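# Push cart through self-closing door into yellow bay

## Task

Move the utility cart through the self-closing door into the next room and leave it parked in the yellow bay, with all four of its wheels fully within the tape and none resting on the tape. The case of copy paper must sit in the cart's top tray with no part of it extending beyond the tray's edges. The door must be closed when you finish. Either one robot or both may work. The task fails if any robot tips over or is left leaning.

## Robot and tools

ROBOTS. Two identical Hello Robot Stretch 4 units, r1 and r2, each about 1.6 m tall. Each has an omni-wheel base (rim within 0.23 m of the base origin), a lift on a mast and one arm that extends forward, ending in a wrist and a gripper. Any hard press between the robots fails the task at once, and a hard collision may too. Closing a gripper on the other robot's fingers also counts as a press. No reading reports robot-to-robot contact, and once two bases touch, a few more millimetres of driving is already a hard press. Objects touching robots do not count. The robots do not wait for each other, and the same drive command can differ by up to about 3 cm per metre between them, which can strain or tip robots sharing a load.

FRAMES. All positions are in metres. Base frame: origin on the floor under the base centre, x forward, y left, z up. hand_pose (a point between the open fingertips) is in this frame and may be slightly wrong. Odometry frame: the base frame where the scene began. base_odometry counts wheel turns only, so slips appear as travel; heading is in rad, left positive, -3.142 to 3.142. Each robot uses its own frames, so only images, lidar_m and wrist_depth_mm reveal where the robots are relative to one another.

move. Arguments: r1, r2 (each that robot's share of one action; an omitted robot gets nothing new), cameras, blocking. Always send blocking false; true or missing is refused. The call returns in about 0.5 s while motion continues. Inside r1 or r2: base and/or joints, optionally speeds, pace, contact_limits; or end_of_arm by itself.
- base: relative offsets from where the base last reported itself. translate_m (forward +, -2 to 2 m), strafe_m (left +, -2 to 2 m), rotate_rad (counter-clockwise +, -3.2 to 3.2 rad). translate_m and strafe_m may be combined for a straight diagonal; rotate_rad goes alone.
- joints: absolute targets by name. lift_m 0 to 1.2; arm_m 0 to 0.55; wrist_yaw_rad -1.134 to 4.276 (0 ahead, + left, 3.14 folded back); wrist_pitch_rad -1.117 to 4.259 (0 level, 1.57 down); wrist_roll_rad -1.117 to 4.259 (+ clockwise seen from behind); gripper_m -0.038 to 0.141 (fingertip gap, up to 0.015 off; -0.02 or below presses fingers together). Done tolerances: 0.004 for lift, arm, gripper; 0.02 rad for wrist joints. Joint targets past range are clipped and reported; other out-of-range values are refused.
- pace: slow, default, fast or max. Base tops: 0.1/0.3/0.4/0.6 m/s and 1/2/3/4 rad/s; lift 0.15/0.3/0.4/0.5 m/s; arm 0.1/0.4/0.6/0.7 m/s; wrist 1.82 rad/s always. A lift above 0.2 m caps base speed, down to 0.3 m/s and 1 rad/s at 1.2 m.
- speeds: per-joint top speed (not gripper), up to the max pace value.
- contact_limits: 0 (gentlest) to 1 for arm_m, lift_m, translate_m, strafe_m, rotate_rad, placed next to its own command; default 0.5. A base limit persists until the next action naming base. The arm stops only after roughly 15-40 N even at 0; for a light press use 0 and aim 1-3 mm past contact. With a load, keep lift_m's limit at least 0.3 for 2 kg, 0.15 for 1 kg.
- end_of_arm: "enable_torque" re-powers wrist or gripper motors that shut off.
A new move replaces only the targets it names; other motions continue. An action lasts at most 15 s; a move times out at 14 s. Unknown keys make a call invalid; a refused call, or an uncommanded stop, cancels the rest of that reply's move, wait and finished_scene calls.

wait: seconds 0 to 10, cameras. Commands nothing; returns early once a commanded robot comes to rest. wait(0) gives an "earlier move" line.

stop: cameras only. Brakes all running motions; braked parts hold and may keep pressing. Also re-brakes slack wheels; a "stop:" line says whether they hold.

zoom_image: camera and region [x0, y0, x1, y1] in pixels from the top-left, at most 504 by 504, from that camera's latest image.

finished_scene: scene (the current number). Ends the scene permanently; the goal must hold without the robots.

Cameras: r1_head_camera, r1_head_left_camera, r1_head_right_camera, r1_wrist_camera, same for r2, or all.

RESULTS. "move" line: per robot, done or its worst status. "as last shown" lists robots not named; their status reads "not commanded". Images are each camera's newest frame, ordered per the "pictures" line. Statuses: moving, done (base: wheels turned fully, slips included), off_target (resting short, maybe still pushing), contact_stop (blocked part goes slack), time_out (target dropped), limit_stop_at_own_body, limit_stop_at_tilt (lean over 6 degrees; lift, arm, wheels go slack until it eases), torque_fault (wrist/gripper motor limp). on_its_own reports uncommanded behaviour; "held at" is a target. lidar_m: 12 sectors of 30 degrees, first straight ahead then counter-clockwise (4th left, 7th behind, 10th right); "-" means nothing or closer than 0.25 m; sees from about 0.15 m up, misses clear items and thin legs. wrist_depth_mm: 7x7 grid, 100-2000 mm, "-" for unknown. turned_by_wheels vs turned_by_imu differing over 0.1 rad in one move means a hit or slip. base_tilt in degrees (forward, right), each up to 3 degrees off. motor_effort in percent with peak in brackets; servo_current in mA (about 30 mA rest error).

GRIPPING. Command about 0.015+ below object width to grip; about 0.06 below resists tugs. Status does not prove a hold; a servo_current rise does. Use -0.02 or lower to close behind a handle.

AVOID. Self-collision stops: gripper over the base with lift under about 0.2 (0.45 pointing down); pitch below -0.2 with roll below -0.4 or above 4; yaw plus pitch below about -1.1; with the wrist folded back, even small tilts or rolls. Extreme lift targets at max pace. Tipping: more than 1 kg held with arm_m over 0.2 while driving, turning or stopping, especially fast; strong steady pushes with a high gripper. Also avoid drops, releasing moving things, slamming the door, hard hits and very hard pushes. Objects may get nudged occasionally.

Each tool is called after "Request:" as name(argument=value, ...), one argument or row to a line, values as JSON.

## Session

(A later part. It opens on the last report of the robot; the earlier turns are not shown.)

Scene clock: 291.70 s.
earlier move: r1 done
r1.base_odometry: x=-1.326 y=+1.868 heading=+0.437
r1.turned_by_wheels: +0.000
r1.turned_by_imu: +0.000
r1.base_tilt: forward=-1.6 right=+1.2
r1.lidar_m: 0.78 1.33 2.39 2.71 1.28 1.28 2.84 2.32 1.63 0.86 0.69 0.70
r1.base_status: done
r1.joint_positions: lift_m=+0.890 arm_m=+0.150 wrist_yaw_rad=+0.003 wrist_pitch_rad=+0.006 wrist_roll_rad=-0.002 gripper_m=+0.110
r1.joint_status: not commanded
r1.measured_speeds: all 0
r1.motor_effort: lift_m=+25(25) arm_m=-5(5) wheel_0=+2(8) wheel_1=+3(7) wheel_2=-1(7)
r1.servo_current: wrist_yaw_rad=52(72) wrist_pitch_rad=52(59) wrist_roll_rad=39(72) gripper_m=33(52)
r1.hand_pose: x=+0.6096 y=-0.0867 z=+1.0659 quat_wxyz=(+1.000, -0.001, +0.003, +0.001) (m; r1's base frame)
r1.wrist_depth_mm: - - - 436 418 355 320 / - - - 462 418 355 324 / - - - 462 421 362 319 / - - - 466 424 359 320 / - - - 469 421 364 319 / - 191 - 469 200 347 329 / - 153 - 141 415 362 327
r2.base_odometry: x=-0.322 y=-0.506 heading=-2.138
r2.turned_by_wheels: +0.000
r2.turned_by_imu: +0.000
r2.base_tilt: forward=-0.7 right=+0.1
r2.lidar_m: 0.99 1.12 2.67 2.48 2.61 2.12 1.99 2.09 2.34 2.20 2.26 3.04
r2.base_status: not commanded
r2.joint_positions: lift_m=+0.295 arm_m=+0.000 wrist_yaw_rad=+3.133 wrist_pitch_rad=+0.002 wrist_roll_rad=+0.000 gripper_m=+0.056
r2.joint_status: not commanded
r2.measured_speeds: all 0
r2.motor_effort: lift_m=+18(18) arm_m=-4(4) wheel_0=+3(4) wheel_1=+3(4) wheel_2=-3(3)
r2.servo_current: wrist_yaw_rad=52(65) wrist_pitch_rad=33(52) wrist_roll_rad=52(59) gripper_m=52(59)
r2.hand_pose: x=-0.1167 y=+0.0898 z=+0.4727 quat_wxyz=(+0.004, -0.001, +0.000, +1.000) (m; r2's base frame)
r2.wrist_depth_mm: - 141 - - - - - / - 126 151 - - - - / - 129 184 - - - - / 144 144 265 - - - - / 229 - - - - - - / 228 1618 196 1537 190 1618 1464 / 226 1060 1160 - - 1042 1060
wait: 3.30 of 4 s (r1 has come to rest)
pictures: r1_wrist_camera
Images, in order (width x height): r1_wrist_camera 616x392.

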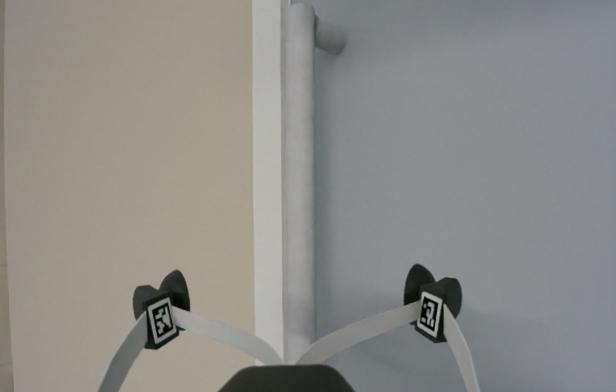

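Request:
move(
  blocking=false,
  r1={"base":{"translate_m":0.14},"joints":{"gripper_m":0.075},"pace":"slow","contact_limits":{"translate_m":0.2}},
  cameras=[],
)

Request:
wait(
  seconds=4,
  cameras=["r1_wrist_camera"],
)

Scene clock: 300.77 s.
move: r1 moving
r1.base_odometry: x=-1.315 y=+1.873 heading=+0.437
r1.turned_by_wheels: +0.000
r1.turned_by_imu: +0.000
r1.base_tilt: forward=-1.6 right=+1.3
r1.lidar_m: 0.77 1.29 2.37 2.66 1.31 1.31 2.84 2.35 1.61 0.84 0.70 0.69
r1.base_status: translate_m moving
r1.joint_positions: lift_m=+0.890 arm_m=+0.150 wrist_yaw_rad=+0.003 wrist_pitch_rad=+0.006 wrist_roll_rad=-0.002 gripper_m=+0.102
r1.joint_status: gripper_m moving
r1.measured_speeds: translate_m=+0.049 strafe_m=+0.000 rotate_rad=+0.001 lift_m=+0.000 arm_m=+0.000 wrist_yaw_rad=+0.000 wrist_pitch_rad=+0.000 wrist_roll_rad=+0.000
r1.motor_effort: lift_m=+25(25) arm_m=-5(5) wheel_0=+5(6) wheel_1=+4(6) wheel_2=-6(6)
r1.servo_current: wrist_yaw_rad=46(65) wrist_pitch_rad=52(59) wrist_roll_rad=46(59) gripper_m=59(65)
r1.contact_limits: translate_m 0.2
r1.hand_pose: x=+0.6096 y=-0.0867 z=+1.0659 quat_wxyz=(+1.000, -0.001, +0.003, +0.001) (m; r1's base frame)
r1.wrist_depth_mm: - - - 427 413 349 315 / - - - 452 407 351 310 / - - - 455 410 351 312 / - - - 455 415 353 314 / - - - 462 415 355 315 / - 195 193 459 197 340 320 / - - - 140 407 340 320
r2: as last shown
r2.lidar_m: 1.01 1.14 2.65 2.49 2.61 2.09 1.98 2.08 2.31 2.21 2.29 3.06
r2.motor_effort: lift_m=+18(18) arm_m=-4(4) wheel_0=+3(3) wheel_1=+3(4) wheel_2=-3(3)
r2.servo_current: wrist_yaw_rad=46(52) wrist_pitch_rad=39(39) wrist_roll_rad=46(59) gripper_m=46(59)
r2.wrist_depth_mm: - 141 - - - - - / - 126 151 - - - - / - 130 185 - - - - / 144 143 265 - - - - / 229 - - - - - - / 228 1576 196 1576 190 1576 1464 / 226 1078 1138 - - 1025 1078
pictures: none
No camera images: "cameras" was empty.

Scene clock: 302.93 s.
earlier move: r1 done
r1.base_odometry: x=-1.200 y=+1.927 heading=+0.437
r1.turned_by_wheels: +0.000
r1.turned_by_imu: +0.000
r1.base_tilt: forward=-1.6 right=+1.3
r1.lidar_m: 0.65 1.15 2.29 2.59 1.72 1.39 2.94 2.44 1.43 0.75 0.60 0.59
r1.base_status: done
r1.joint_positions: lift_m=+0.890 arm_m=+0.150 wrist_yaw_rad=+0.003 wrist_pitch_rad=+0.006 wrist_roll_rad=-0.002 gripper_m=+0.075
r1.joint_status: all done
r1.measured_speeds: all 0
r1.motor_effort: lift_m=+25(25) arm_m=-5(5) wheel_0=+3(7) wheel_1=+3(6) wheel_2=-3(7)
r1.servo_current: wrist_yaw_rad=46(65) wrist_pitch_rad=46(59) wrist_roll_rad=59(72) gripper_m=46(72)
r1.contact_limits: translate_m 0.2
r1.hand_pose: x=+0.6096 y=-0.0867 z=+1.0659 quat_wxyz=(+1.000, -0.001, +0.003, +0.001) (m; r1's base frame)
r1.wrist_depth_mm: - - - 272 304 260 235 / - - - 273 304 262 235 / - - - 282 306 262 236 / - - - 277 307 262 233 / - - - 283 307 264 237 / - - 194 282 189 263 237 / - 147 - 143 301 253 233
r2.base_odometry: x=-0.322 y=-0.506 heading=-2.138
r2.turned_by_wheels: +0.000
r2.turned_by_imu: +0.000
r2.base_tilt: forward=-0.7 right=+0.0
r2.lidar_m: 1.01 1.15 2.67 2.50 2.62 2.12 2.00 2.07 2.32 2.21 2.26 3.06
r2.base_status: not commanded
r2.joint_positions: lift_m=+0.295 arm_m=+0.000 wrist_yaw_rad=+3.133 wrist_pitch_rad=+0.002 wrist_roll_rad=+0.000 gripper_m=+0.056
r2.joint_status: not commanded
r2.measured_speeds: all 0
r2.motor_effort: lift_m=+18(18) arm_m=-4(4) wheel_0=+3(4) wheel_1=+3(4) wheel_2=-3(3)
r2.servo_current: wrist_yaw_rad=46(59) wrist_pitch_rad=39(46) wrist_roll_rad=39(59) gripper_m=52(59)
r2.hand_pose: x=-0.1167 y=+0.0898 z=+0.4727 quat_wxyz=(+0.004, -0.001, +0.000, +1.000) (m; r2's base frame)
r2.wrist_depth_mm: - 141 - - - - - / - 127 151 - - - - / - 130 185 - - - - / 144 144 265 - - - - / 229 - - - - - - / 228 1576 196 1537 190 1576 1430 / 227 1060 1182 - - 1042 1060
wait: 2.17 of 4 s (r1 has come to rest)
pictures: r1_wrist_camera
Images, in order (width x height): r1_wrist_camera 616x392.

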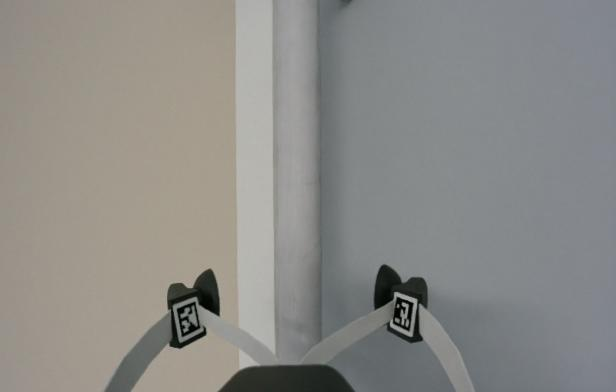

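Request:
move(
  blocking=false,
  r1={"base":{"translate_m":0.06},"pace":"slow","contact_limits":{"translate_m":0.2}},
  cameras=[],
)

Request:
wait(
  seconds=2,
  cameras=["r1_wrist_camera"],
)

Request:
move(
  blocking=false,
  r1={"joints":{"gripper_m":-0.02}},
  cameras=[],
)

Request:
wait(
  seconds=2,
  cameras=["r1_wrist_camera"],
)

Scene clock: 311.07 s.
move: r1 moving
r1.base_odometry: x=-1.188 y=+1.932 heading=+0.437
r1.turned_by_wheels: +0.000
r1.turned_by_imu: +0.000
r1.base_tilt: forward=-1.6 right=+1.3
r1.lidar_m: 0.62 1.11 2.27 2.59 1.82 1.39 2.92 2.44 1.37 0.72 0.58 0.58
r1.base_status: translate_m moving
r1.joint_positions: lift_m=+0.890 arm_m=+0.150 wrist_yaw_rad=+0.003 wrist_pitch_rad=+0.006 wrist_roll_rad=-0.002 gripper_m=+0.075
r1.joint_status: not commanded
r1.measured_speeds: translate_m=+0.048 strafe_m=-0.001 rotate_rad=-0.002 lift_m=+0.000 arm_m=+0.000 wrist_yaw_rad=+0.000 wrist_pitch_rad=+0.000 wrist_roll_rad=+0.000
r1.motor_effort: lift_m=+25(25) arm_m=-5(5) wheel_0=+5(6) wheel_1=+2(5) wheel_2=-6(7)
r1.servo_current: wrist_yaw_rad=59(59) wrist_pitch_rad=52(59) wrist_roll_rad=59(65) gripper_m=52(52)
r1.contact_limits: translate_m 0.2
r1.hand_pose: x=+0.6096 y=-0.0867 z=+1.0659 quat_wxyz=(+1.000, -0.001, +0.003, +0.001) (m; r1's base frame)
r1.wrist_depth_mm: - - 439 270 296 252 227 / - - 427 270 296 252 229 / - - 442 262 297 258 229 / - - 445 270 297 254 229 / - - 433 268 297 255 230 / - - 194 266 189 251 231 / - 146 - 142 294 245 229
r2: as last shown
r2.base_tilt: forward=-0.7 right=+0.1
r2.lidar_m: 1.02 1.13 2.66 2.50 2.60 2.13 2.01 2.09 2.32 2.20 2.29 3.04
r2.motor_effort: lift_m=+18(18) arm_m=-4(4) wheel_0=+3(4) wheel_1=+3(3) wheel_2=-3(3)
r2.servo_current: wrist_yaw_rad=52(59) wrist_pitch_rad=39(46) wrist_roll_rad=52(59) gripper_m=52(52)
r2.wrist_depth_mm: - 140 - - - - - / - 126 151 - - - - / - 130 184 - - - - / 144 144 264 - - - - / 229 - - - - - - / 228 1576 196 1576 190 1618 1430 / 227 1060 1160 - - 1025 1060
pictures: none
No camera images: "cameras" was empty.

Scene clock: 312.40 s.
earlier move: r1 done
r1.base_odometry: x=-1.145 y=+1.952 heading=+0.437
r1.turned_by_wheels: +0.000
r1.turned_by_imu: +0.000
r1.base_tilt: forward=-1.6 right=+1.3
r1.lidar_m: 0.59 1.04 2.25 2.56 1.94 1.42 3.00 2.47 1.30 0.68 0.55 0.55
r1.base_status: done
r1.joint_positions: lift_m=+0.890 arm_m=+0.150 wrist_yaw_rad=+0.003 wrist_pitch_rad=+0.006 wrist_roll_rad=-0.002 gripper_m=+0.075
r1.joint_status: not commanded
r1.measured_speeds: all 0
r1.motor_effort: lift_m=+25(25) arm_m=-5(5) wheel_0=+3(7) wheel_1=+1(6) wheel_2=-2(7)
r1.servo_current: wrist_yaw_rad=52(72) wrist_pitch_rad=46(59) wrist_roll_rad=33(65) gripper_m=46(52)
r1.contact_limits: translate_m 0.2
r1.hand_pose: x=+0.6096 y=-0.0867 z=+1.0659 quat_wxyz=(+1.000, -0.001, +0.003, +0.001) (m; r1's base frame)
r1.wrist_depth_mm: - - 407 215 255 218 197 / - - 413 216 256 223 198 / - - 413 213 257 220 198 / - - 421 213 257 221 200 / - - 415 215 259 220 200 / - - 193 215 193 221 200 / - 147 407 143 254 213 200
r2.base_odometry: x=-0.322 y=-0.506 heading=-2.138
r2.turned_by_wheels: +0.000
r2.turned_by_imu: +0.000
r2.base_tilt: forward=-0.7 right=+0.1
r2.lidar_m: 1.01 1.13 2.67 2.49 2.58 2.12 1.98 2.07 2.31 2.20 2.28 3.07
r2.base_status: not commanded
r2.joint_positions: lift_m=+0.295 arm_m=+0.000 wrist_yaw_rad=+3.133 wrist_pitch_rad=+0.002 wrist_roll_rad=+0.000 gripper_m=+0.056
r2.joint_status: not commanded
r2.measured_speeds: all 0
r2.motor_effort: lift_m=+18(18) arm_m=-4(4) wheel_0=+3(4) wheel_1=+3(4) wheel_2=-3(3)
r2.servo_current: wrist_yaw_rad=46(59) wrist_pitch_rad=39(46) wrist_roll_rad=46(59) gripper_m=46(59)
r2.hand_pose: x=-0.1167 y=+0.0898 z=+0.4727 quat_wxyz=(+0.004, -0.001, +0.000, +1.000) (m; r2's base frame)
r2.wrist_depth_mm: - 140 - - - - - / - 126 151 - - - - / - 129 185 - - - - / 144 143 264 - - - - / 230 - - - - - - / 228 1576 196 1537 190 1618 1464 / 226 1042 1118 - - 1042 1060
wait: 1.33 of 2 s (r1 has come to rest)
pictures: r1_wrist_camera
Images, in order (width x height): r1_wrist_camera 616x392.

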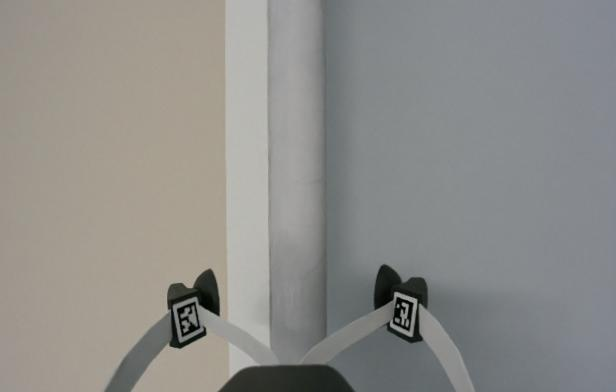

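Scene clock: 312.90 s.
move: r1 moving
r1.base_odometry: x=-1.145 y=+1.952 heading=+0.437
r1.turned_by_wheels: +0.000
r1.turned_by_imu: +0.000
r1.base_tilt: forward=-1.6 right=+1.3
r1.lidar_m: 0.59 1.03 2.25 2.57 1.97 1.42 3.00 2.50 1.25 0.68 0.56 0.56
r1.base_status: not commanded
r1.joint_positions: lift_m=+0.890 arm_m=+0.150 wrist_yaw_rad=+0.003 wrist_pitch_rad=+0.006 wrist_roll_rad=-0.002 gripper_m=+0.057
r1.joint_status: gripper_m moving
r1.measured_speeds: all 0
r1.motor_effort: lift_m=+25(25) arm_m=-5(5) wheel_0=+4(4) wheel_1=+2(2) wheel_2=-2(2)
r1.servo_current: wrist_yaw_rad=59(59) wrist_pitch_rad=39(59) wrist_roll_rad=52(65) gripper_m=130(130)
r1.contact_limits: translate_m 0.2
r1.hand_pose: x=+0.6096 y=-0.0867 z=+1.0659 quat_wxyz=(+1.000, -0.001, +0.003, +0.001) (m; r1's base frame)
r1.wrist_depth_mm: - - 415 214 255 218 196 / - - 410 216 256 223 198 / - - 413 212 258 220 199 / - - 415 213 257 220 200 / - - 418 213 258 221 199 / - - 195 215 192 221 199 / - 140 397 143 254 212 200
r2: as last shown
r2.lidar_m: 1.01 1.14 2.64 2.50 2.60 2.13 1.99 2.09 2.35 2.22 2.27 3.04
r2.motor_effort: lift_m=+18(18) arm_m=-4(4) wheel_0=+3(3) wheel_1=+3(3) wheel_2=-3(3)
r2.servo_current: wrist_yaw_rad=52(52) wrist_pitch_rad=46(46) wrist_roll_rad=52(52) gripper_m=46(52)
r2.wrist_depth_mm: - 141 - - - - - / - 126 151 - - - - / - 129 185 - - - - / 144 143 264 - - - - / 229 - - - - - - / 228 1576 196 1537 190 1576 1430 / 226 1042 1138 - - 1025 1078
pictures: none
No camera images: "cameras" was empty.

Scene clock: 314.10 s.
earlier move: r1 done
r1.base_odometry: x=-1.145 y=+1.952 heading=+0.437
r1.turned_by_wheels: +0.000
r1.turned_by_imu: +0.000
r1.base_tilt: forward=-1.6 right=+1.3
r1.lidar_m: 0.57 1.05 2.23 2.55 1.96 1.43 3.01 2.48 1.30 0.69 0.55 0.54
r1.base_status: not commanded
r1.joint_positions: lift_m=+0.890 arm_m=+0.150 wrist_yaw_rad=+0.003 wrist_pitch_rad=+0.006 wrist_roll_rad=-0.002 gripper_m=-0.019
r1.joint_status: all done
r1.measured_speeds: all 0
r1.motor_effort: lift_m=+25(25) arm_m=-5(5) wheel_0=+2(4) wheel_1=+1(2) wheel_2=-1(2)
r1.servo_current: wrist_yaw_rad=26(72) wrist_pitch_rad=46(59) wrist_roll_rad=39(65) gripper_m=85(169)
r1.contact_limits: translate_m 0.2
r1.hand_pose: x=+0.6096 y=-0.0867 z=+1.0659 quat_wxyz=(+1.000, -0.001, +0.003, +0.001) (m; r1's base frame)
r1.wrist_depth_mm: - - 407 215 253 216 195 / - - 410 218 256 219 196 / - - 410 216 256 219 197 / - - 413 213 256 220 198 / - - 418 213 258 221 199 / - - 205 212 185 221 200 / - 141 397 212 250 208 200
r2.base_odometry: x=-0.322 y=-0.506 heading=-2.138
r2.turned_by_wheels: +0.000
r2.turned_by_imu: +0.000
r2.base_tilt: forward=-0.7 right=+0.1
r2.lidar_m: 0.99 1.14 2.70 2.48 2.61 2.13 2.00 2.09 2.34 2.21 2.27 3.02
r2.base_status: not commanded
r2.joint_positions: lift_m=+0.295 arm_m=+0.000 wrist_yaw_rad=+3.133 wrist_pitch_rad=+0.002 wrist_roll_rad=+0.000 gripper_m=+0.056
r2.joint_status: not commanded
r2.measured_speeds: all 0
r2.motor_effort: lift_m=+18(18) arm_m=-4(4) wheel_0=+3(4) wheel_1=+3(4) wheel_2=-2(3)
r2.servo_current: wrist_yaw_rad=52(52) wrist_pitch_rad=39(46) wrist_roll_rad=52(59) gripper_m=52(52)
r2.hand_pose: x=-0.1167 y=+0.0898 z=+0.4727 quat_wxyz=(+0.004, -0.001, +0.000, +1.000) (m; r2's base frame)
r2.wrist_depth_mm: - 140 - - - - - / - 126 151 - - - - / - 129 185 - - - - / 144 144 264 - - - - / 229 - - - - - - / 229 1576 196 1576 190 1576 1430 / 227 1078 1138 - - 1042 1060
wait: 1.20 of 2 s (r1 has come to rest)
pictures: r1_wrist_camera
Images, in order (width x height): r1_wrist_camera 616x392.

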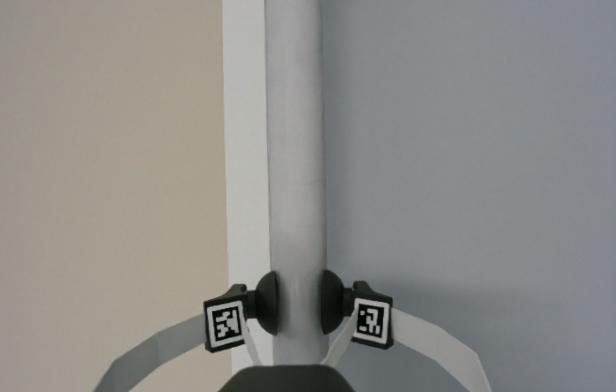

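Request:
move(
  blocking=false,
  r1={"base":{"translate_m":-0.22,"strafe_m":0.11},"pace":"slow","contact_limits":{"translate_m":0.8}},
  cameras=[],
)

Request:
wait(
  seconds=5,
  cameras=["r1_head_camera","r1_wrist_camera"],
)

Scene clock: 321.63 s.
move: r1 moving
r1.base_odometry: x=-1.159 y=+1.953 heading=+0.437
r1.turned_by_wheels: -0.001
r1.turned_by_imu: -0.001
r1.base_tilt: forward=-1.6 right=+1.2
r1.lidar_m: 0.60 1.06 2.26 2.57 1.93 1.40 2.99 2.46 1.33 0.68 0.57 0.55
r1.base_status: translate_m moving; strafe_m moving
r1.joint_positions: lift_m=+0.890 arm_m=+0.150 wrist_yaw_rad=+0.003 wrist_pitch_rad=+0.006 wrist_roll_rad=-0.002 gripper_m=-0.019
r1.joint_status: not commanded
r1.measured_speeds: translate_m=-0.048 strafe_m=+0.024 rotate_rad=+0.003 lift_m=+0.000 arm_m=+0.000 wrist_yaw_rad=+0.000 wrist_pitch_rad=+0.000 wrist_roll_rad=+0.000
r1.motor_effort: lift_m=+25(25) arm_m=-5(5) wheel_0=-7(8) wheel_1=-4(6) wheel_2=+5(8)
r1.servo_current: wrist_yaw_rad=52(59) wrist_pitch_rad=59(59) wrist_roll_rad=46(72) gripper_m=78(91)
r1.contact_limits: translate_m 0.8
r1.hand_pose: x=+0.6096 y=-0.0867 z=+1.0659 quat_wxyz=(+1.000, -0.001, +0.003, +0.001) (m; r1's base frame)
r1.wrist_depth_mm: - - 415 226 263 227 204 / - - 404 229 265 228 206 / - - 418 230 266 228 206 / - - 410 230 267 230 208 / - - 427 227 268 230 208 / - - 206 207 183 231 209 / - 138 402 225 259 217 211
r2: as last shown
r2.lidar_m: 1.01 1.13 2.67 2.50 2.63 2.09 1.98 2.07 2.32 2.22 2.27 3.07
r2.motor_effort: lift_m=+18(18) arm_m=-4(4) wheel_0=+3(3) wheel_1=+3(4) wheel_2=-3(3)
r2.servo_current: wrist_yaw_rad=59(59) wrist_pitch_rad=39(46) wrist_roll_rad=52(52) gripper_m=46(59)
r2.wrist_depth_mm: - 141 - - - - - / - 126 151 - - - - / - 129 185 - - - - / 144 143 264 - - - - / 229 - - - - - - / 228 1576 196 1576 190 1576 1464 / 227 1078 1160 - - 1025 1060
pictures: none
No camera images: "cameras" was empty.

Scene clock: 324.77 s.
earlier move: r1 done
r1.base_odometry: x=-1.391 y=+1.959 heading=+0.437
r1.turned_by_wheels: +0.000
r1.turned_by_imu: +0.000
r1.base_tilt: forward=-1.6 right=+1.3
r1.lidar_m: 0.82 1.48 2.33 2.64 1.38 1.18 2.88 2.42 1.80 0.93 0.80 0.79
r1.base_status: done
r1.joint_positions: lift_m=+0.890 arm_m=+0.150 wrist_yaw_rad=+0.001 wrist_pitch_rad=+0.006 wrist_roll_rad=-0.002 gripper_m=-0.019
r1.joint_status: not commanded
r1.measured_speeds: all 0
r1.motor_effort: lift_m=+25(25) arm_m=+4(5) wheel_0=-4(8) wheel_1=-4(7) wheel_2=+2(8)
r1.servo_current: wrist_yaw_rad=39(72) wrist_pitch_rad=46(59) wrist_roll_rad=46(72) gripper_m=59(91)
r1.contact_limits: translate_m 0.8
r1.hand_pose: x=+0.6094 y=-0.0870 z=+1.0659 quat_wxyz=(+1.000, -0.001, +0.003, +0.001) (m; r1's base frame)
r1.wrist_depth_mm: - - - - 469 433 394 / - - - - 473 436 387 / - - - - 488 436 392 / - - - - 492 442 392 / - - - - 492 442 394 / 1708 - 183 199 439 445 392 / - 133 163 147 154 427 404
r2.base_odometry: x=-0.322 y=-0.506 heading=-2.138
r2.turned_by_wheels: +0.000
r2.turned_by_imu: +0.000
r2.base_tilt: forward=-0.7 right=+0.1
r2.lidar_m: 1.03 1.15 2.67 2.50 2.60 2.13 2.01 2.06 2.32 2.20 2.25 3.03
r2.base_status: not commanded
r2.joint_positions: lift_m=+0.295 arm_m=+0.000 wrist_yaw_rad=+3.133 wrist_pitch_rad=+0.002 wrist_roll_rad=+0.000 gripper_m=+0.056
r2.joint_status: not commanded
r2.measured_speeds: all 0
r2.motor_effort: lift_m=+18(18) arm_m=-4(4) wheel_0=+3(4) wheel_1=+3(4) wheel_2=-3(3)
r2.servo_current: wrist_yaw_rad=52(59) wrist_pitch_rad=46(46) wrist_roll_rad=46(59) gripper_m=46(59)
r2.hand_pose: x=-0.1167 y=+0.0898 z=+0.4727 quat_wxyz=(+0.004, -0.001, +0.000, +1.000) (m; r2's base frame)
r2.wrist_depth_mm: - 141 - - - - - / - 127 151 - - - - / - 130 185 - - - - / 144 144 264 - - - - / 229 - - - - - - / 227 1537 196 1537 190 1576 1464 / 226 1060 1138 - - 1042 1060
wait: 3.13 of 5 s (r1 has come to rest)
pictures: r1_head_camera, r1_wrist_camera
Images, in order (width x height): r1_head_camera 420x560, r1_wrist_camera 616x392.

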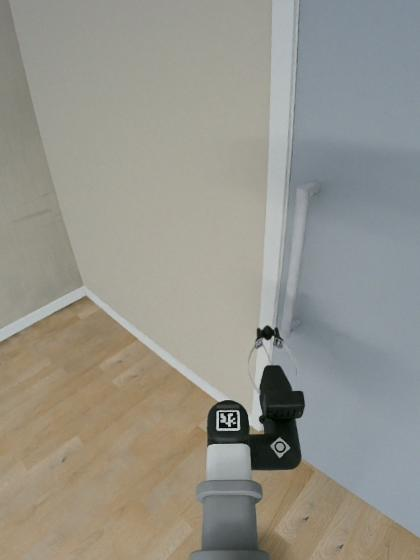

